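# Press the kettle handle button to pop its lid open

## Task

With one hand, push down the button on top of the kettle's handle until the lid springs open, and keep the kettle upright. By the end the hand must be clear of the kettle and the button must have risen again. The tumbler, the pink cup, the carton, the white mug and the steel pot must all still be standing.

## Robot and tools

Robot: two arms, left_arm and right_arm. Each has a two-finger parallel gripper with a wrist camera on it. Base poses in the scene frame: left_arm at (-0.021, +0.327, 0) m with quat_wxyz (+1.000, 0, 0, -0.021); right_arm at (-0.009, -0.282, 0) m with quat_wxyz (+1.000, 0, 0, -0.002). A camera stand is fixed to the floor behind them.

Frame: every pose, target and reading is in the scene frame. Its origin sits at table-top height, halfway between the arms' nominal bases. +x points out over the table, +z points up, and +y points toward left_arm. Arm names do not match image left and right. The gripper's fingers extend along its own +z axis and part along its y axis. end_effector_position is the spot between the finger pads, roughly 1 cm short of the tips. Reported poses may be off by a few centimetres, more at long reach.

A row is 16 plain numbers: left_arm x, y, z, qw, qx, qy, qz, opening, then the same eight for right_arm. x, y, z are an absolute position in metres. The quaternion is an absolute orientation, w first. Opening runs from -1 (closed) to +1 (fully open, 0.094 m). Both arms always appear in a row. To keep an arm still, resend the exact pose and opening from the last result before it stopped moving. To keep an orientation, repeat the same quaternion every row rather than copying the drifted reading. Any number you send is a command, so a 0 opening means half closed.

execute_actions(actions, cameras): actions is a list of actions; each action is a list of up to 15 rows, one per 1/30 s step, and lasts 0.5 s; a short action repeats its final row. A target more than 0.6 m from that gripper's current position, measured along any of the gripper's axes, gets the action rejected for both arms; the first action is checked against the last reported state. An empty actions list returns the full state plus images. cameras: list of names, ["all"], or [] for none.

move(target, speed, blend, opening_speed, grip_force, blocking, cameras): target is one row or a list of up to 15 rows, all absolute poses; each gripper follows a straight line from its Hand target. speed is m/s, 0.002 to 2.9, default 0.25 (rotation up to twice that in rad/s); one value or one per target. blend in metres rounds corners of a list; 0 stops at each. opening_speed is opening units per second, at least 0.2. grip_force is newtons per pad, 10 to 50, one value or one per arm, and persists. blocking=false returns after about 0.5 s while motion continues. A move is capped at 10 s. Paths do not avoid obstacles or the other arm. Faster moves lag and stray more and hit harder.

wait(seconds 0 to 10) lets time pass with the last commands held. stop() brakes a running move. zoom_image(camera, region=[x0, y0, x1, y1]) enlarges part of that camera's latest image, region at most 504 by 504 pixels, origin top-left. read_manual(section="licences") gives licence text only. finished_scene(scene) ends the current scene irreversibly; pass the current scene's number.

Cameras: cam_high, cam_low, cam_left_wrist, cam_right_wrist, each 896x504.

Results: each arm's end_effector_position and end_effector_quat_wxyz; Hand target (where the arm is currently being sent, possibly short of your command); Tool commands; Joint positions (last value is the finger opening in metres); joint velocities (omitted when all are noise); joint torques (include arm weight, joints 1 to 3 wrap at ±28 N m); grip_measured on the opening scale (reads a little wide when empty); grip_effort_nm (gripper motor effort, negative closing); motor temperatures. Calls with actions also list some step positions. A move adds a move: line: done (within 10 mm and 2 degrees), off_target, moving, held or fault, plus limits=paced (pose clipped) or limits=held (steps withheld). Being done or off_target says nothing about contact.

Control behaviour: each step, commanded orientation is clipped to within 40 degrees of the measured one, and position is favoured over orientation; one action may fall short, so finish in the next. Friction and gravity can leave the hand a few centimetres off in free air. Tiny moves may not start.

Heat: pushing toward unreachable poses, holding loads or long stretched reach warms motors. MOTOR HOT appears at 75 °C; at 90 °C that arm folds and is disabled; at 100 °C it collapses.

Cautions: press the button gently and slowly, aiming only slightly below first contact; the harder and deeper the target, the bigger the force. Then lift clear so the button can return up. Do not tip the kettle or knock the tumbler, pink cup, carton, white mug or steel pot; nothing may leave the table. Keep the arms, grippers and wrist cameras apart, never close a gripper on the other arm, and keep wrist-camera cables off objects, fixtures and the table. Route paths around an arm's own base. Loose items may get nudged occasionally.

Each tool is called after ">>>" in YAML: its name, and indented under it one key for each argument.

## Session

>>> execute_actions:
  actions: []

Scene clock: 0.00 s.
left_arm: end_effector_position=(+0.2208, +0.2112, +0.2815) grip_measured=+1.000 grip_effort_nm=n/a end_effector_quat_wxyz=(+0.506, +0.026, +0.860, -0.059) | right_arm: end_effector_position=(+0.2946, -0.2310, +0.3211) grip_measured=+1.000 grip_effort_nm=n/a end_effector_quat_wxyz=(+0.733, -0.055, +0.664, -0.137)
Joint positions: left_arm=[-0.794 0.807 0.974 -0.786 -0.59 -0.464 0.094] | right_arm=[0.501 0.721 0.476 0.38 0.596 -0.344 0.094]
Joint velocities: within noise
Joint torques (N m): no reading
Motor temperatures (°C): left_arm=[26 33 31 31 27 26 26] | right_arm=[25 31 33 32 30 27 25]
Heat: left arm: 33 °C; right arm: 33 °C.
Hand target: left_arm +0.2193, +0.2139, +0.2815; +0.505, +0.026, +0.861, -0.056 | right_arm +0.2928, -0.2318, +0.3306; +0.741, -0.049, +0.657, -0.133
Tool commands: left_gripper/opening=+1.0 right_gripper/opening=+1.0

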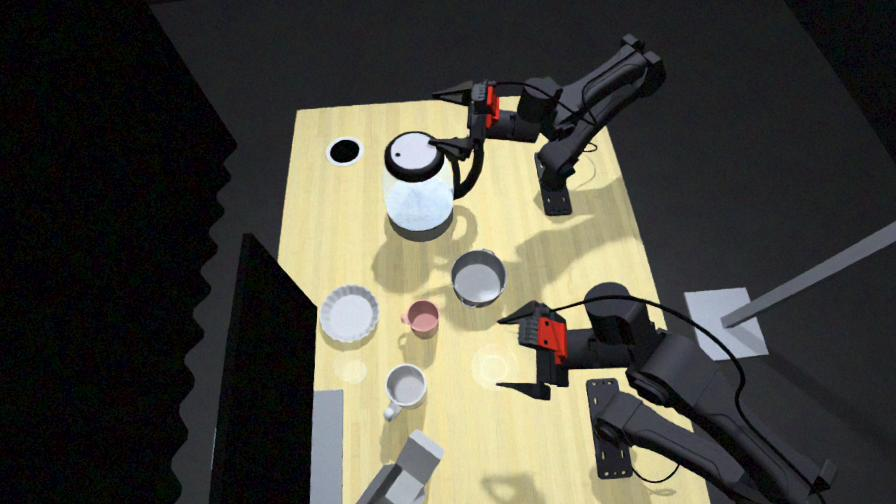

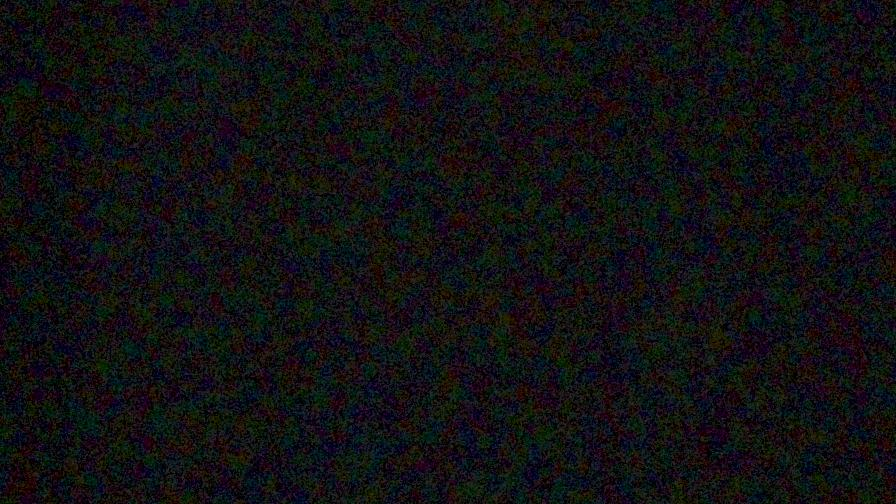

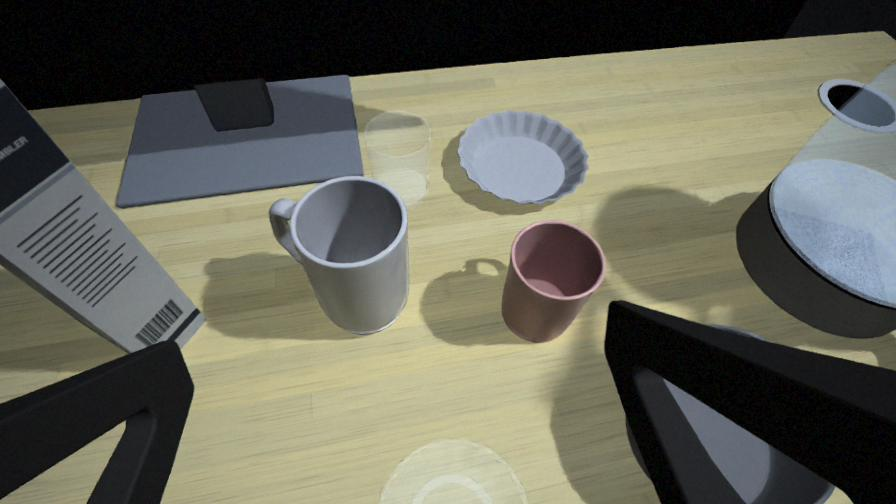

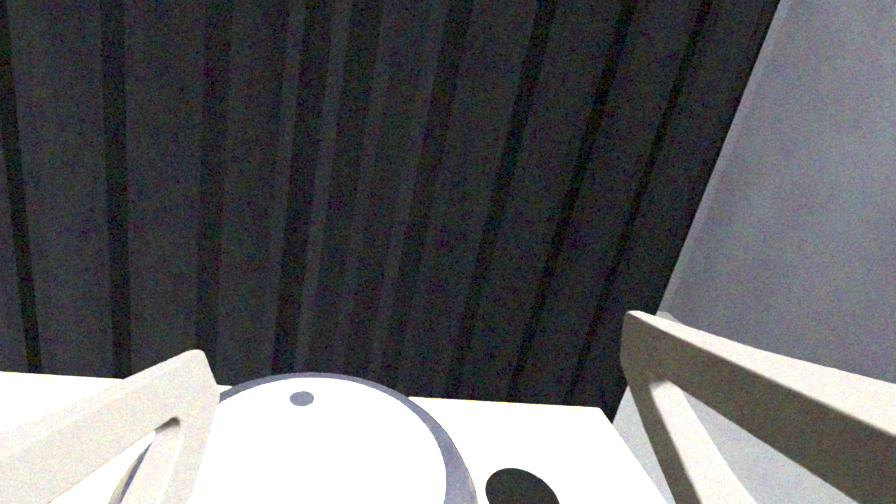

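>>> zoom_image:
  camera: "cam_high"
  region: [340, 60, 560, 260]

>>> zoom_image:
  camera: "cam_right_wrist"
  region: [100, 300, 500, 504]

Scaled by 2.291 from the camera's 896x504 image, which has a finer 1280x720 frame.

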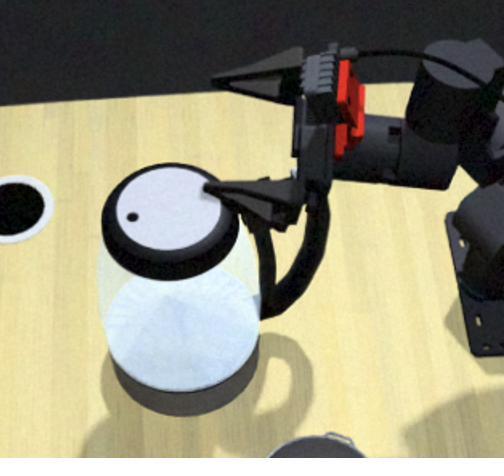

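Scaled by 1.260 from the camera's 896x504 image, which has a finer 1280x720 frame.

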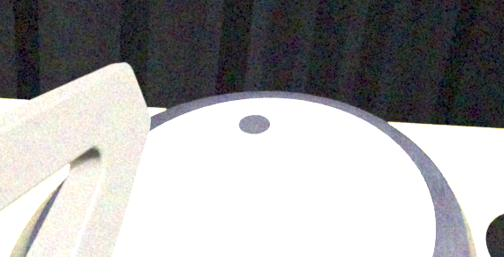

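>>> move:
  target: [0.24,0.13,0.29,0.5494,0.4448,0.5494,-0.4448,1,0.175,-0.24,0.38,0.3827,0,0.9239,0,1]
  cameras: ["all"]

Scene clock: 53.90 s.
left_arm: end_effector_position=(+0.2381, +0.1288, +0.3012) grip_measured=+1.000 grip_effort_nm=-0.01 end_effector_quat_wxyz=(+0.560, +0.452, +0.539, -0.437) | right_arm: end_effector_position=(+0.1777, -0.2375, +0.3704) grip_measured=+1.000 grip_effort_nm=-0.04 end_effector_quat_wxyz=(+0.389, -0.007, +0.921, +0.013)
Joint positions: left_arm=[-0.062 1.129 0.648 0.513 1.257 0.006 0.094] | right_arm=[0.586 1.008 1.729 -1.569 0.378 0.422 0.094]
Joint torques (N m): left_arm=[0.65 -1.39 4.98 1.75 0.04 -0.05] | right_arm=[-0.46 -0.17 7.01 1.46 0.16 -0.05]
Motor temperatures (°C): left_arm=[26 32 33 37 27 26 26] | right_arm=[25 30 36 36 30 27 25]
Heat: left arm: 37 °C; right arm: 36 °C.
Hand target: left_arm +0.2398, +0.1299, +0.2902; +0.549, +0.445, +0.550, -0.445 | right_arm +0.1754, -0.2404, +0.3795; +0.402, -0.007, +0.916, +0.018
Off the commanded pose: left_arm 0.011 m, 2 deg | right_arm 0.010 m, 2 deg.
joint sent to its limit (right arm) — joint 4 (wrist pitch), lower limit. The joint targets are off in orientation, not in position.
move: off_target (left_arm)

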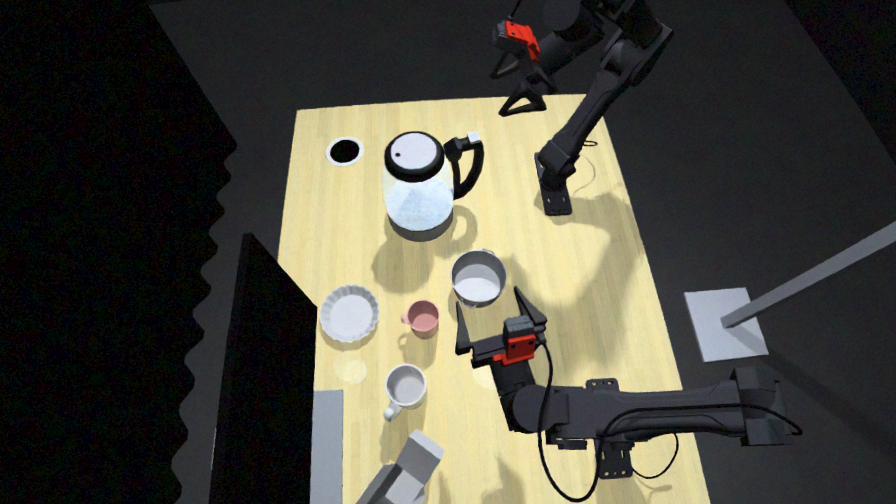

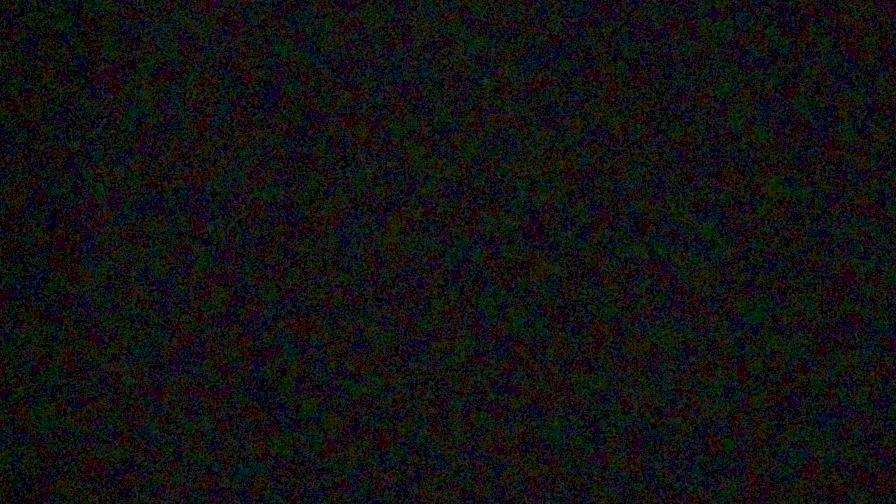

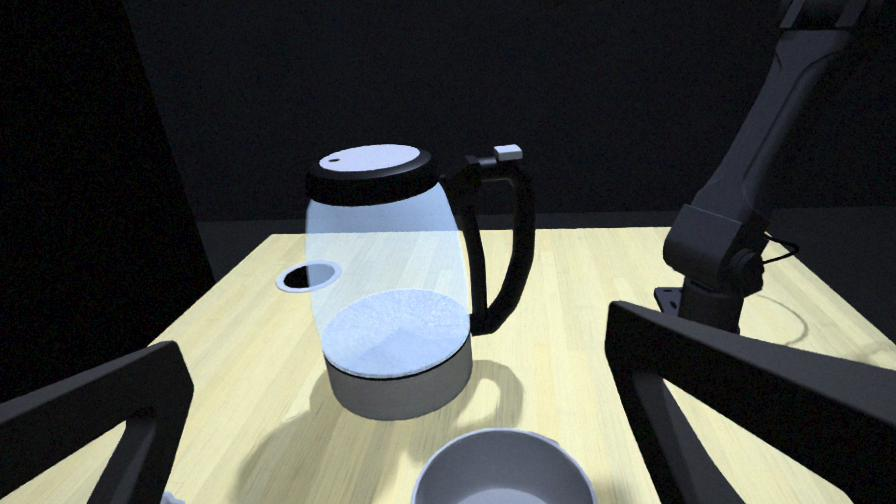

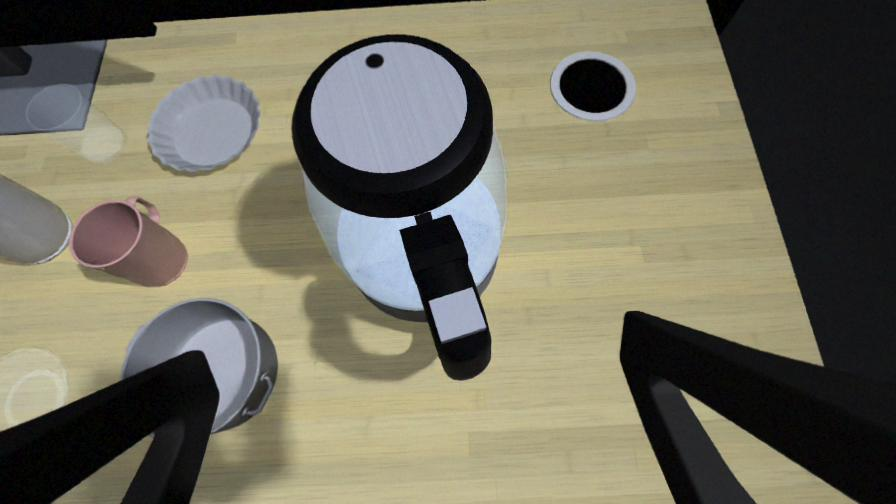

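>>> move:
  target: [0.2381,0.1288,0.3012,0.560,0.452,0.539,-0.437,1,0.212,-0.25,0.30,0.342,0,0.9397,0,-1]
  speed: 0.15
  cameras: ["cam_high","cam_left_wrist","cam_right_wrist"]

>>> zoom_image:
  camera: "cam_left_wrist"
  region: [400, 60, 640, 260]

>>> zoom_image:
  camera: "cam_right_wrist"
  region: [280, 200, 560, 440]

Scene clock: 117.13 s.
left_arm: end_effector_position=(+0.2381, +0.1288, +0.3012) grip_measured=+1.000 grip_effort_nm=-0.01 end_effector_quat_wxyz=(+0.560, +0.452, +0.539, -0.437) | right_arm: end_effector_position=(+0.2111, -0.2495, +0.3000) grip_measured=-0.997 grip_effort_nm=-0.19 end_effector_quat_wxyz=(+0.336, +0.003, +0.942, -0.001)
Joint positions: left_arm=[-0.062 1.129 0.648 0.513 1.257 0.005 0.094] | right_arm=[0.298 0.974 1.41 -1.344 0.188 0.236 0]
Joint torques (N m): left_arm=[-0.17 -2.71 6.24 1.69 -0.01 0.05] | right_arm=[-0.44 -1.77 5 1.64 0.04 -0.07]
Heat: left arm: 38 °C; right arm: 36 °C.
Hand target: left_arm +0.2381, +0.1288, +0.3012; +0.560, +0.452, +0.539, -0.437 | right_arm +0.2119, -0.2500, +0.3000; +0.342, +0.000, +0.940, +0.000
Off the commanded pose: left_arm 0.000 m, 0 deg | right_arm 0.001 m, 1 deg.
move: done
Images, in order (width x height): cam_high 896x504, cam_left_wrist 896x504, cam_right_wrist 896x504.

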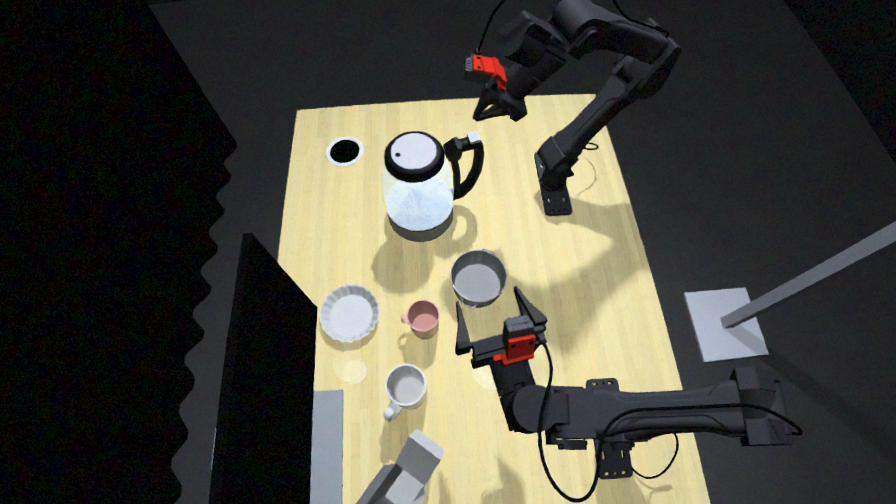

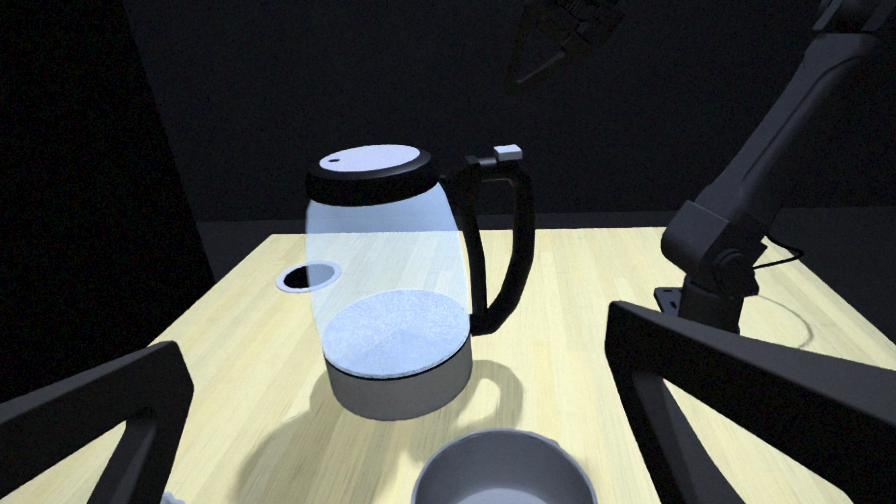

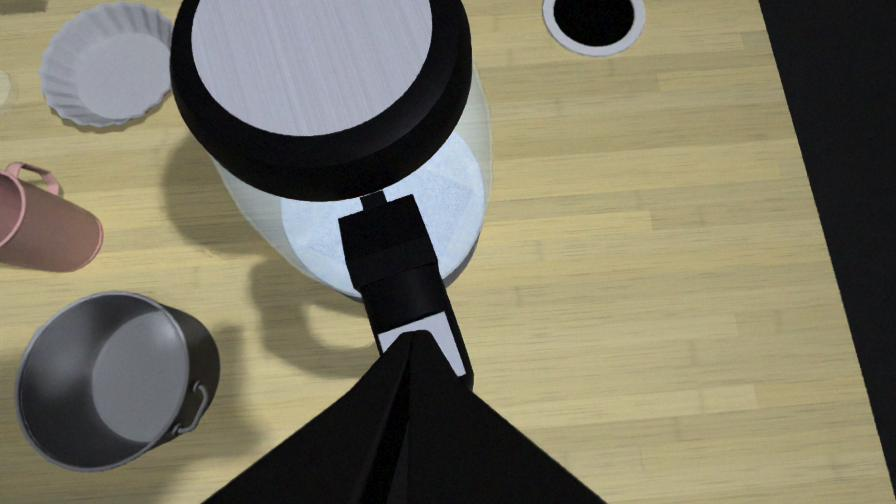

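Scaled by 2.100 from the camera's 896x504 image, which has a finer 1280x720 frame.

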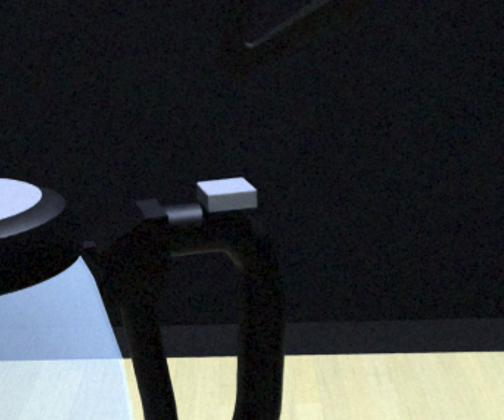

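Scaled by 1.800 from the camera's 896x504 image, which has a finer 1280x720 frame.

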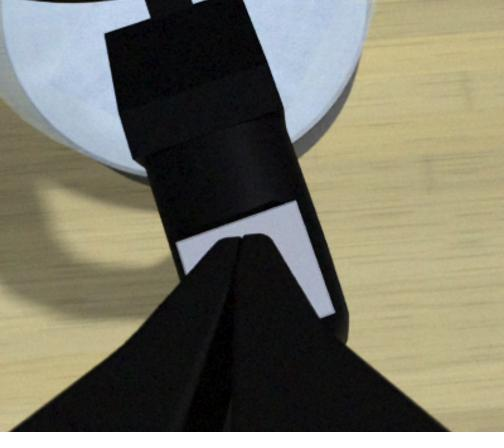

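>>> move:
  target: [0.2381,0.1288,0.3012,0.560,0.452,0.539,-0.437,1,0.216,-0.249,0.262,0.342,0,0.9397,0,-1]
  speed: 0.12
  cameras: ["cam_left_wrist","cam_right_wrist"]

>>> zoom_image:
  camera: "cam_left_wrist"
  region: [400, 60, 640, 260]

>>> zoom_image:
  camera: "cam_right_wrist"
  region: [280, 200, 560, 440]

Scene clock: 134.47 s.
left_arm: end_effector_position=(+0.2381, +0.1288, +0.3012) grip_measured=+1.000 grip_effort_nm=-0.01 end_effector_quat_wxyz=(+0.560, +0.452, +0.539, -0.437) | right_arm: end_effector_position=(+0.2159, -0.2478, +0.2618) grip_measured=-0.997 grip_effort_nm=-0.19 end_effector_quat_wxyz=(+0.334, +0.002, +0.942, -0.001)
Joint positions: left_arm=[-0.062 1.129 0.648 0.513 1.257 0.005 0.094] | right_arm=[0.298 0.91 1.212 -1.213 0.187 0.234 0]
Joint torques (N m): left_arm=[-0.12 -2.69 6.67 1.69 -0.02 0.01] | right_arm=[-0.58 -2.3 5.26 1.63 0.04 -0.06]
Heat: left arm: 38 °C; right arm: 35 °C.
Hand target: left_arm +0.2381, +0.1288, +0.3012; +0.560, +0.452, +0.539, -0.437 | right_arm +0.2160, -0.2490, +0.2620; +0.342, +0.000, +0.940, +0.000
Off the commanded pose: left_arm 0.000 m, 0 deg | right_arm 0.001 m, 1 deg.
move: done
Images, in order (width x height): cam_left_wrist 896x504, cam_right_wrist 896x504.

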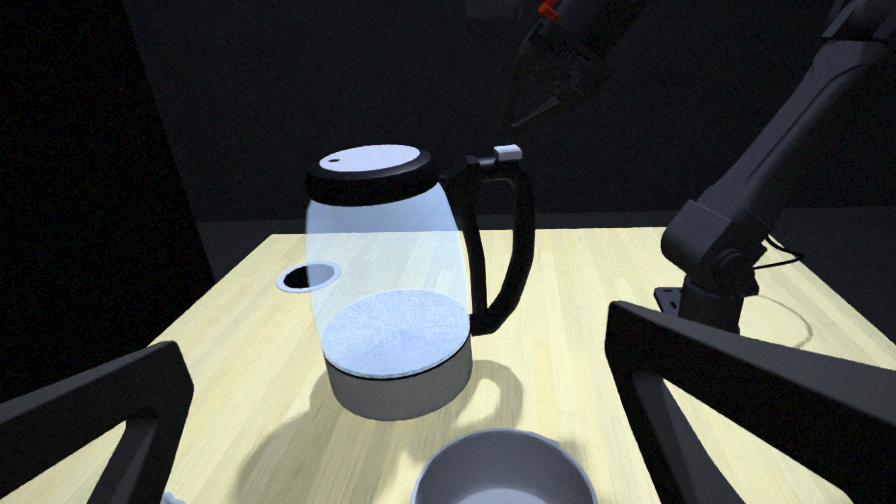

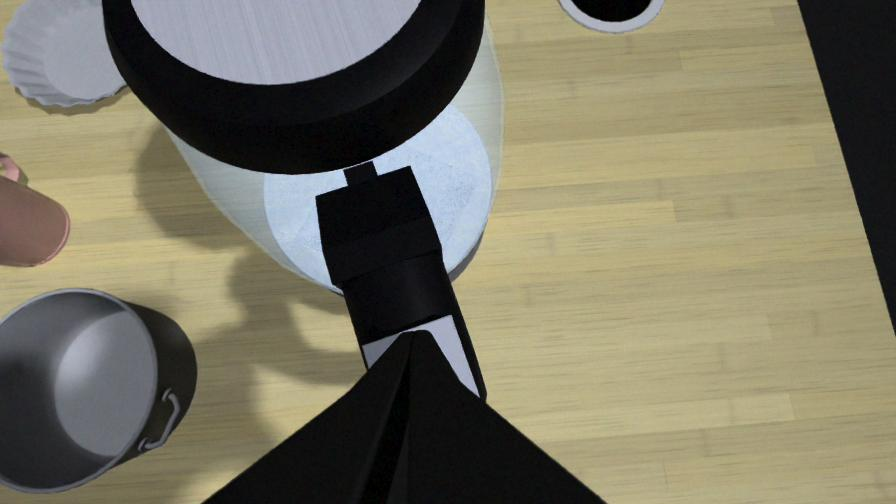

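Scaled by 2.100 from the camera's 896x504 image, which has a finer 1280x720 frame.

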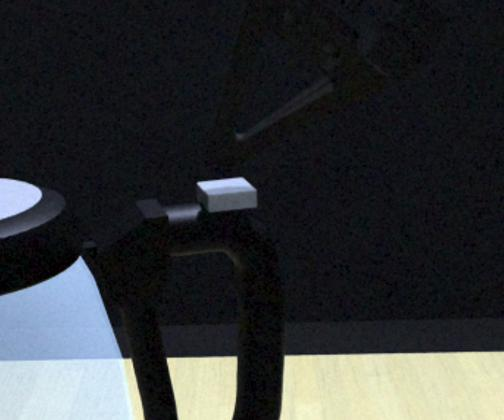

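Scaled by 1.800 from the camera's 896x504 image, which has a finer 1280x720 frame.

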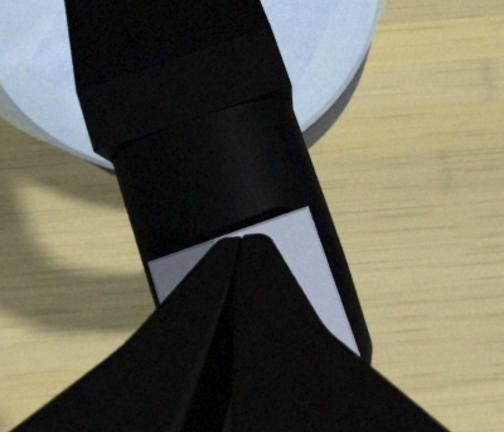

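>>> move:
  target: [0.2381,0.1288,0.3012,0.560,0.452,0.539,-0.437,1,0.214,-0.249,0.236,0.342,0,0.9397,0,-1]
  speed: 0.04
  cameras: ["cam_left_wrist","cam_right_wrist"]

>>> zoom_image:
  camera: "cam_left_wrist"
  region: [400, 60, 640, 260]

Scene clock: 141.80 s.
left_arm: end_effector_position=(+0.2381, +0.1288, +0.3012) grip_measured=+1.000 grip_effort_nm=-0.01 end_effector_quat_wxyz=(+0.560, +0.452, +0.539, -0.437) | right_arm: end_effector_position=(+0.2209, -0.2463, +0.2530) grip_measured=-0.997 grip_effort_nm=-0.19 end_effector_quat_wxyz=(+0.369, +0.005, +0.930, +0.010)
Joint positions: left_arm=[-0.062 1.129 0.648 0.513 1.257 0.005 0.094] | right_arm=[0.298 0.839 1.101 -1.096 0.187 0.234 0]
Joint torques (N m): left_arm=[0.17 -2.44 6.56 1.69 -0.04 0] | right_arm=[-0.25 -0.28 4.25 1.22 0.05 -0.02]
Heat: left arm: 38 °C; right arm: 35 °C.
Hand target: left_arm +0.2381, +0.1288, +0.3012; +0.560, +0.452, +0.539, -0.437 | right_arm +0.2139, -0.2489, +0.2365; +0.342, +0.000, +0.940, +0.000
Off the commanded pose: left_arm 0.000 m, 0 deg | right_arm 0.019 m, 4 deg.
move: off_target (right_arm)
Images, in order (width x height): cam_left_wrist 896x504, cam_right_wrist 896x504.

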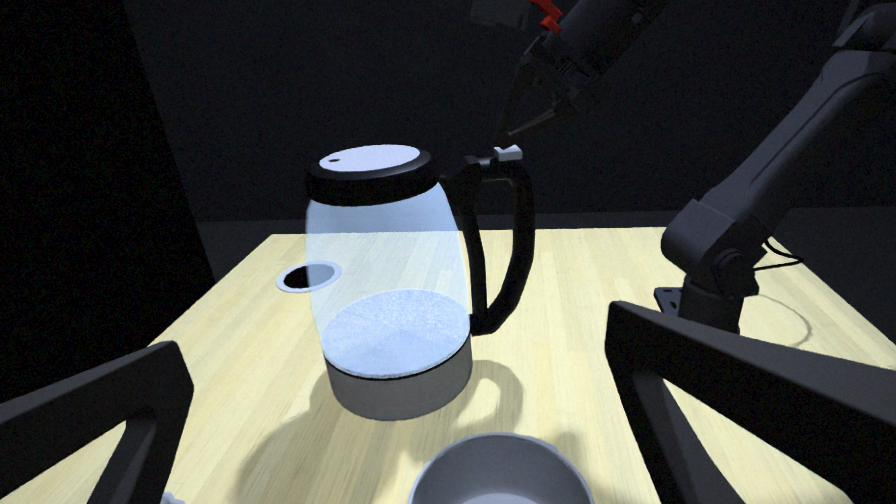

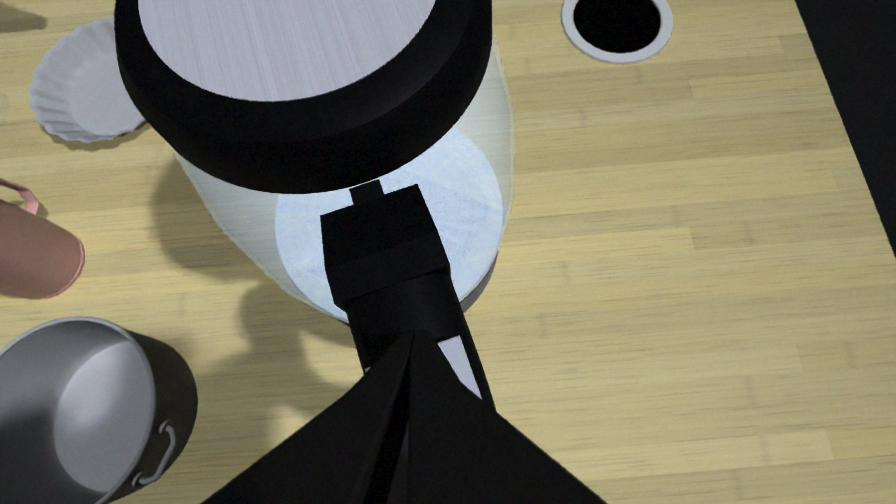

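Scaled by 2.100 from the camera's 896x504 image, which has a finer 1280x720 frame.

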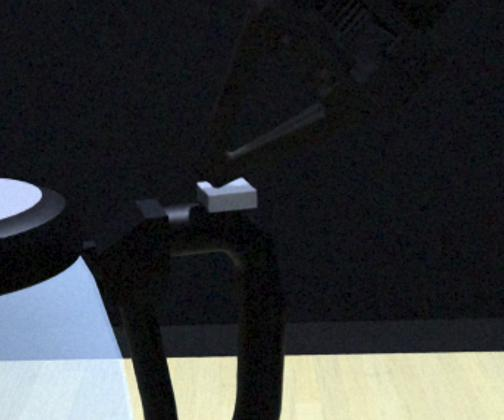

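>>> move:
  target:
    - [0.2381,0.1288,0.3012,0.560,0.452,0.539,-0.437,1,0.206,-0.249,0.262,0.342,0,0.9397,0,-1]
    - [0.2381,0.1288,0.3012,0.560,0.452,0.539,-0.437,1,0.202,-0.249,0.226,0.342,0,0.9397,0,-1]
  speed: 0.05
  cameras: ["cam_high","cam_left_wrist","cam_right_wrist"]

>>> zoom_image:
  camera: "cam_left_wrist"
  region: [400, 60, 640, 260]

Scene clock: 157.63 s.
left_arm: end_effector_position=(+0.2381, +0.1288, +0.3012) grip_measured=+1.000 grip_effort_nm=-0.01 end_effector_quat_wxyz=(+0.560, +0.452, +0.539, -0.437) | right_arm: end_effector_position=(+0.2137, -0.2466, +0.2525) grip_measured=-0.997 grip_effort_nm=-0.19 end_effector_quat_wxyz=(+0.386, +0.003, +0.922, +0.011)
Joint positions: left_arm=[-0.062 1.129 0.648 0.513 1.257 0.005 0.094] | right_arm=[0.323 0.779 1.059 -1.079 0.208 0.242 0]
Joint torques (N m): left_arm=[-0.05 -2.7 6.49 1.72 -0.02 0.03] | right_arm=[0.42 0.73 3.69 0.98 0.06 0.16]
Heat: left arm: 38 °C; right arm: 34 °C.
Hand target: left_arm +0.2381, +0.1288, +0.3012; +0.560, +0.452, +0.539, -0.437 | right_arm +0.2020, -0.2493, +0.2274; +0.342, +0.000, +0.940, +0.000
Off the commanded pose: left_arm 0.000 m, 0 deg | right_arm 0.029 m, 6 deg.
move: off_target (right_arm)
Images, in order (width x height): cam_high 896x504, cam_left_wrist 896x504, cam_right_wrist 896x504.

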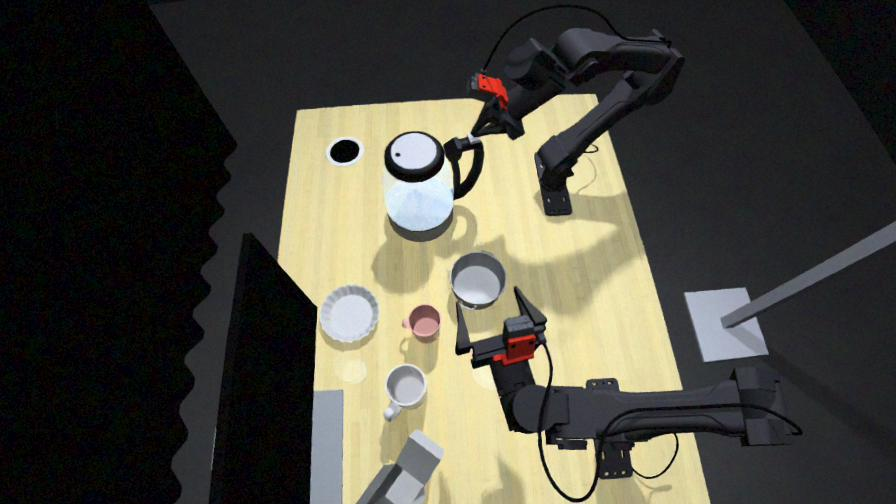

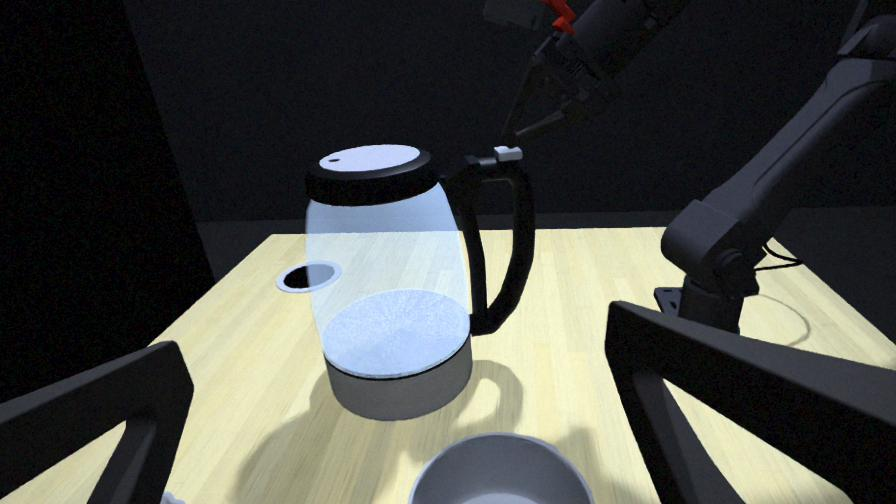

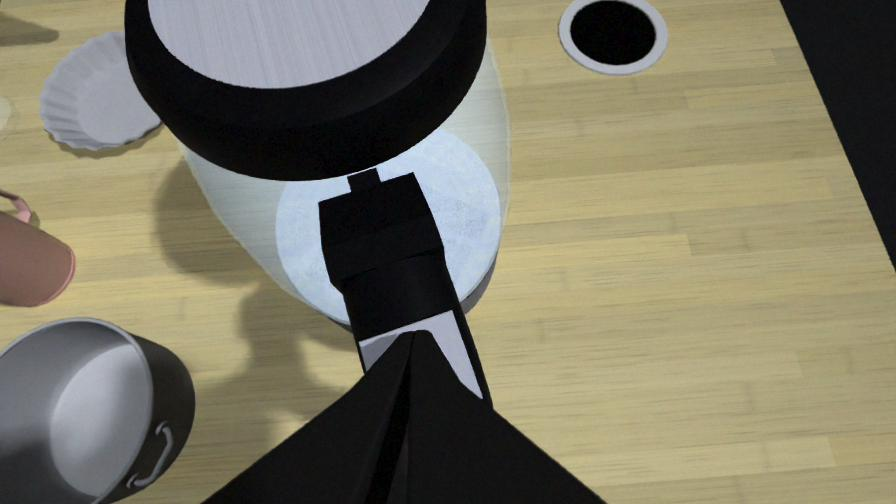

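Scaled by 2.100 from the camera's 896x504 image, which has a finer 1280x720 frame.

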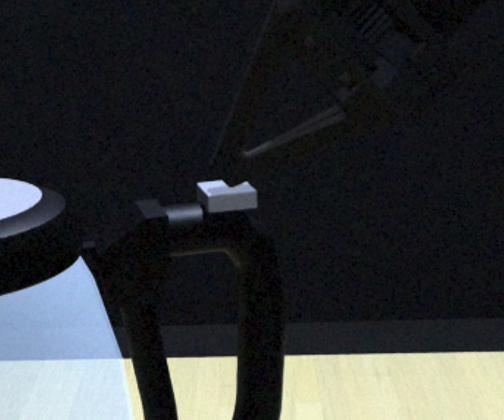

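>>> move:
  target: [0.2381,0.1288,0.3012,0.560,0.452,0.539,-0.437,1,0.196,-0.249,0.210,0.342,0,0.9397,0,-1]
  speed: 0.05
  cameras: ["cam_left_wrist","cam_right_wrist"]

>>> zoom_image:
  camera: "cam_left_wrist"
  region: [400, 60, 640, 260]

Scene clock: 174.67 s.
left_arm: end_effector_position=(+0.2381, +0.1288, +0.3012) grip_measured=+1.000 grip_effort_nm=-0.01 end_effector_quat_wxyz=(+0.560, +0.452, +0.539, -0.437) | right_arm: end_effector_position=(+0.2145, -0.2459, +0.2460) grip_measured=-0.997 grip_effort_nm=-0.19 end_effector_quat_wxyz=(+0.404, +0.007, +0.915, +0.015)
Joint positions: left_arm=[-0.062 1.129 0.648 0.513 1.257 0.005 0.094] | right_arm=[0.338 0.734 0.992 -1.021 0.224 0.254 0]
Joint torques (N m): left_arm=[-0.02 -2.71 6.57 1.68 -0.03 0.02] | right_arm=[0.49 0.99 3.29 0.67 -0.01 0.14]
Heat: left arm: 38 °C; right arm: 34 °C.
Hand target: left_arm +0.2381, +0.1288, +0.3012; +0.560, +0.452, +0.539, -0.437 | right_arm +0.1967, -0.2495, +0.2126; +0.342, +0.000, +0.940, +0.000
Off the commanded pose: left_arm 0.000 m, 0 deg | right_arm 0.041 m, 8 deg.
move: off_target (right_arm)
Images, in order (width x height): cam_left_wrist 896x504, cam_right_wrist 896x504.

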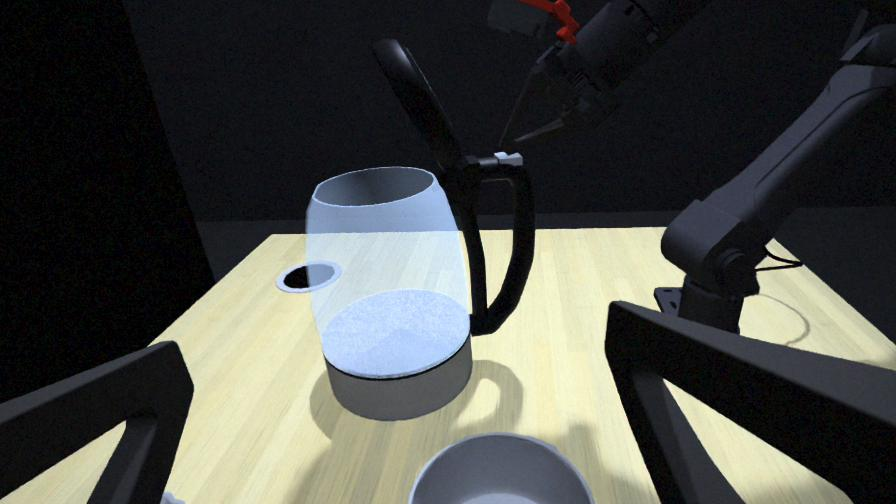

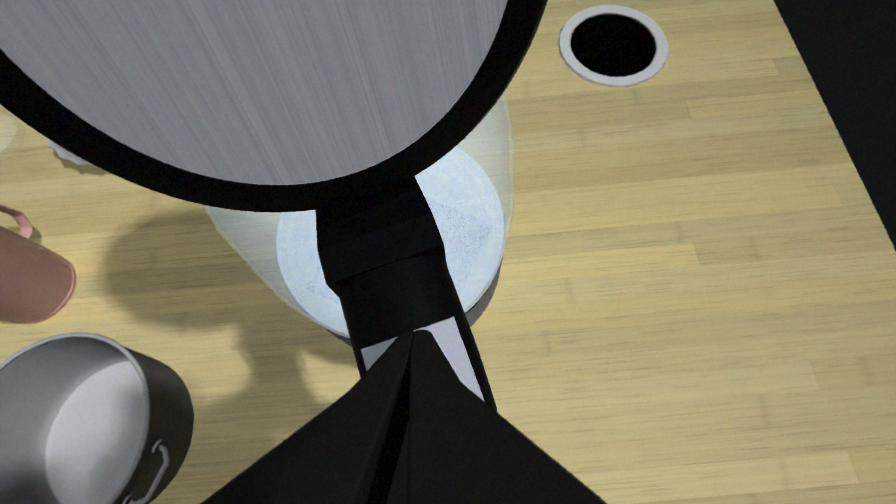

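Scaled by 2.100 from the camera's 896x504 image, which has a finer 1280x720 frame.

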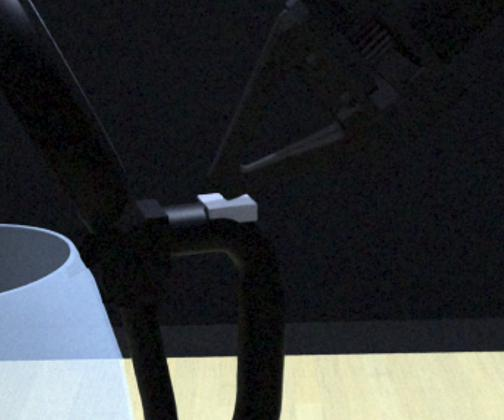

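>>> move:
  target:
    - [0.2381,0.1288,0.3012,0.560,0.452,0.539,-0.437,1,0.21,-0.249,0.27,0.342,0,0.9397,0,-1]
    - [0.2381,0.1288,0.3012,0.560,0.452,0.539,-0.437,1,0.17,-0.249,0.34,0.3827,0,0.9239,0,-1]
  blend: 0.02
  speed: 0.2
  cameras: ["cam_high","cam_left_wrist","cam_right_wrist"]

>>> zoom_image:
  camera: "cam_left_wrist"
  region: [400, 60, 640, 260]

Scene clock: 181.63 s.
left_arm: end_effector_position=(+0.2381, +0.1288, +0.3012) grip_measured=+1.000 grip_effort_nm=-0.01 end_effector_quat_wxyz=(+0.560, +0.452, +0.539, -0.437) | right_arm: end_effector_position=(+0.1696, -0.2472, +0.3319) grip_measured=-0.997 grip_effort_nm=-0.19 end_effector_quat_wxyz=(+0.372, -0.007, +0.928, +0.000)
Joint positions: left_arm=[-0.062 1.129 0.648 0.513 1.257 0.005 0.094] | right_arm=[0.55 0.899 1.521 -1.507 0.363 0.4 0]
Joint torques (N m): left_arm=[-0.21 -2.78 6.61 1.67 -0.03 0.03] | right_arm=[0.49 1.17 7.16 1.42 0.32 0.17]
Heat: left arm: 38 °C; right arm: 34 °C.
Hand target: left_arm +0.2381, +0.1288, +0.3012; +0.560, +0.452, +0.539, -0.437 | right_arm +0.1699, -0.2490, +0.3399; +0.383, +0.000, +0.924, +0.001
Off the commanded pose: left_arm 0.000 m, 0 deg | right_arm 0.008 m, 2 deg.
move: done
Images, in order (width x height): cam_high 896x504, cam_left_wrist 896x504, cam_right_wrist 896x504.

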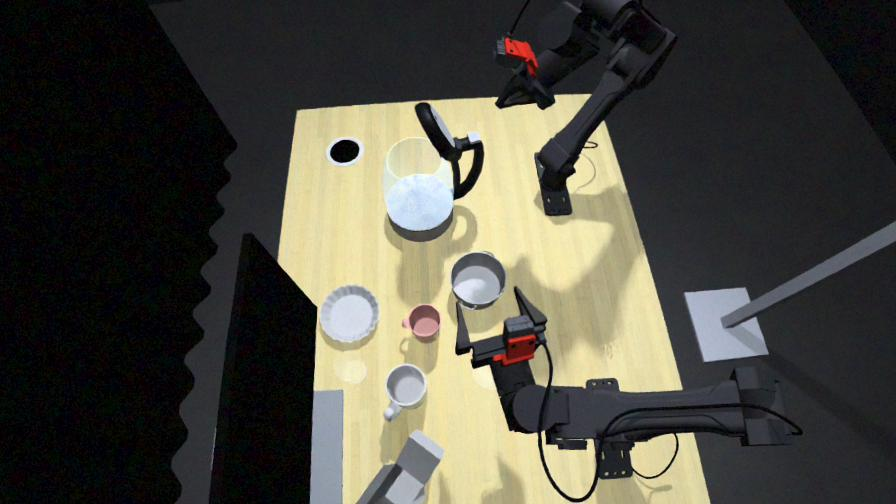

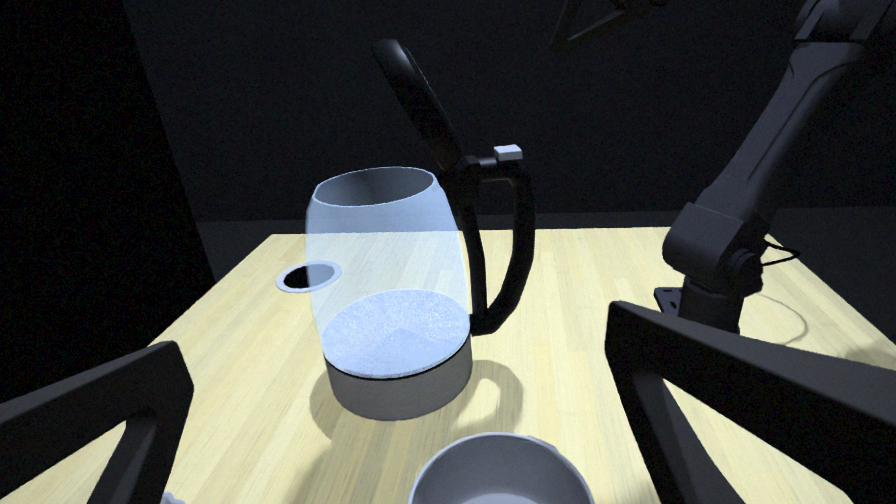

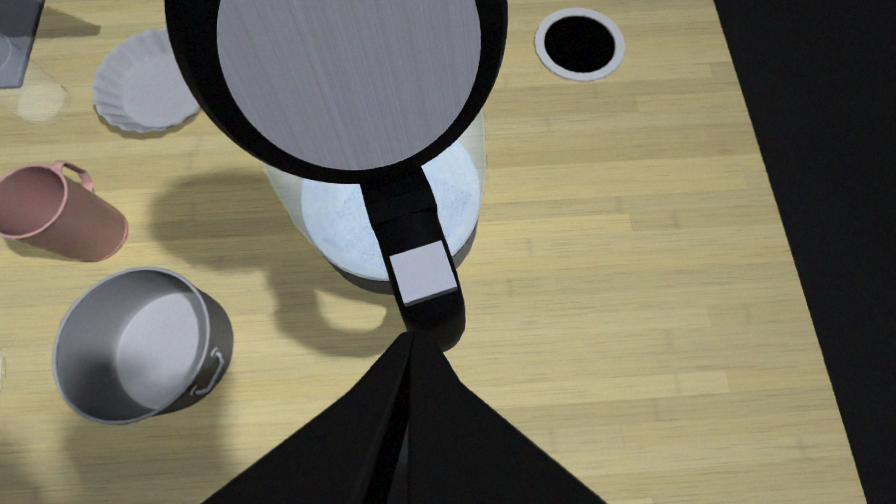

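Scaled by 2.100 from the camera's 896x504 image, which has a finer 1280x720 frame.

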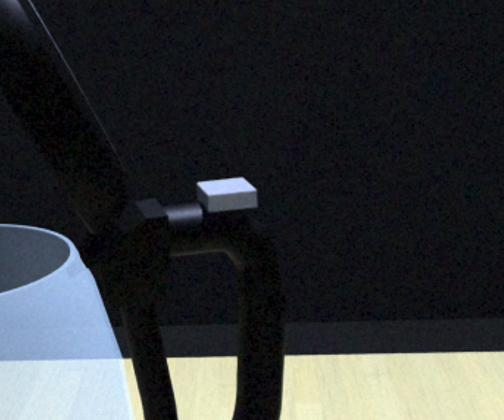

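>>> finished_scene:
  scene: 1

The scene is finished: the task was done.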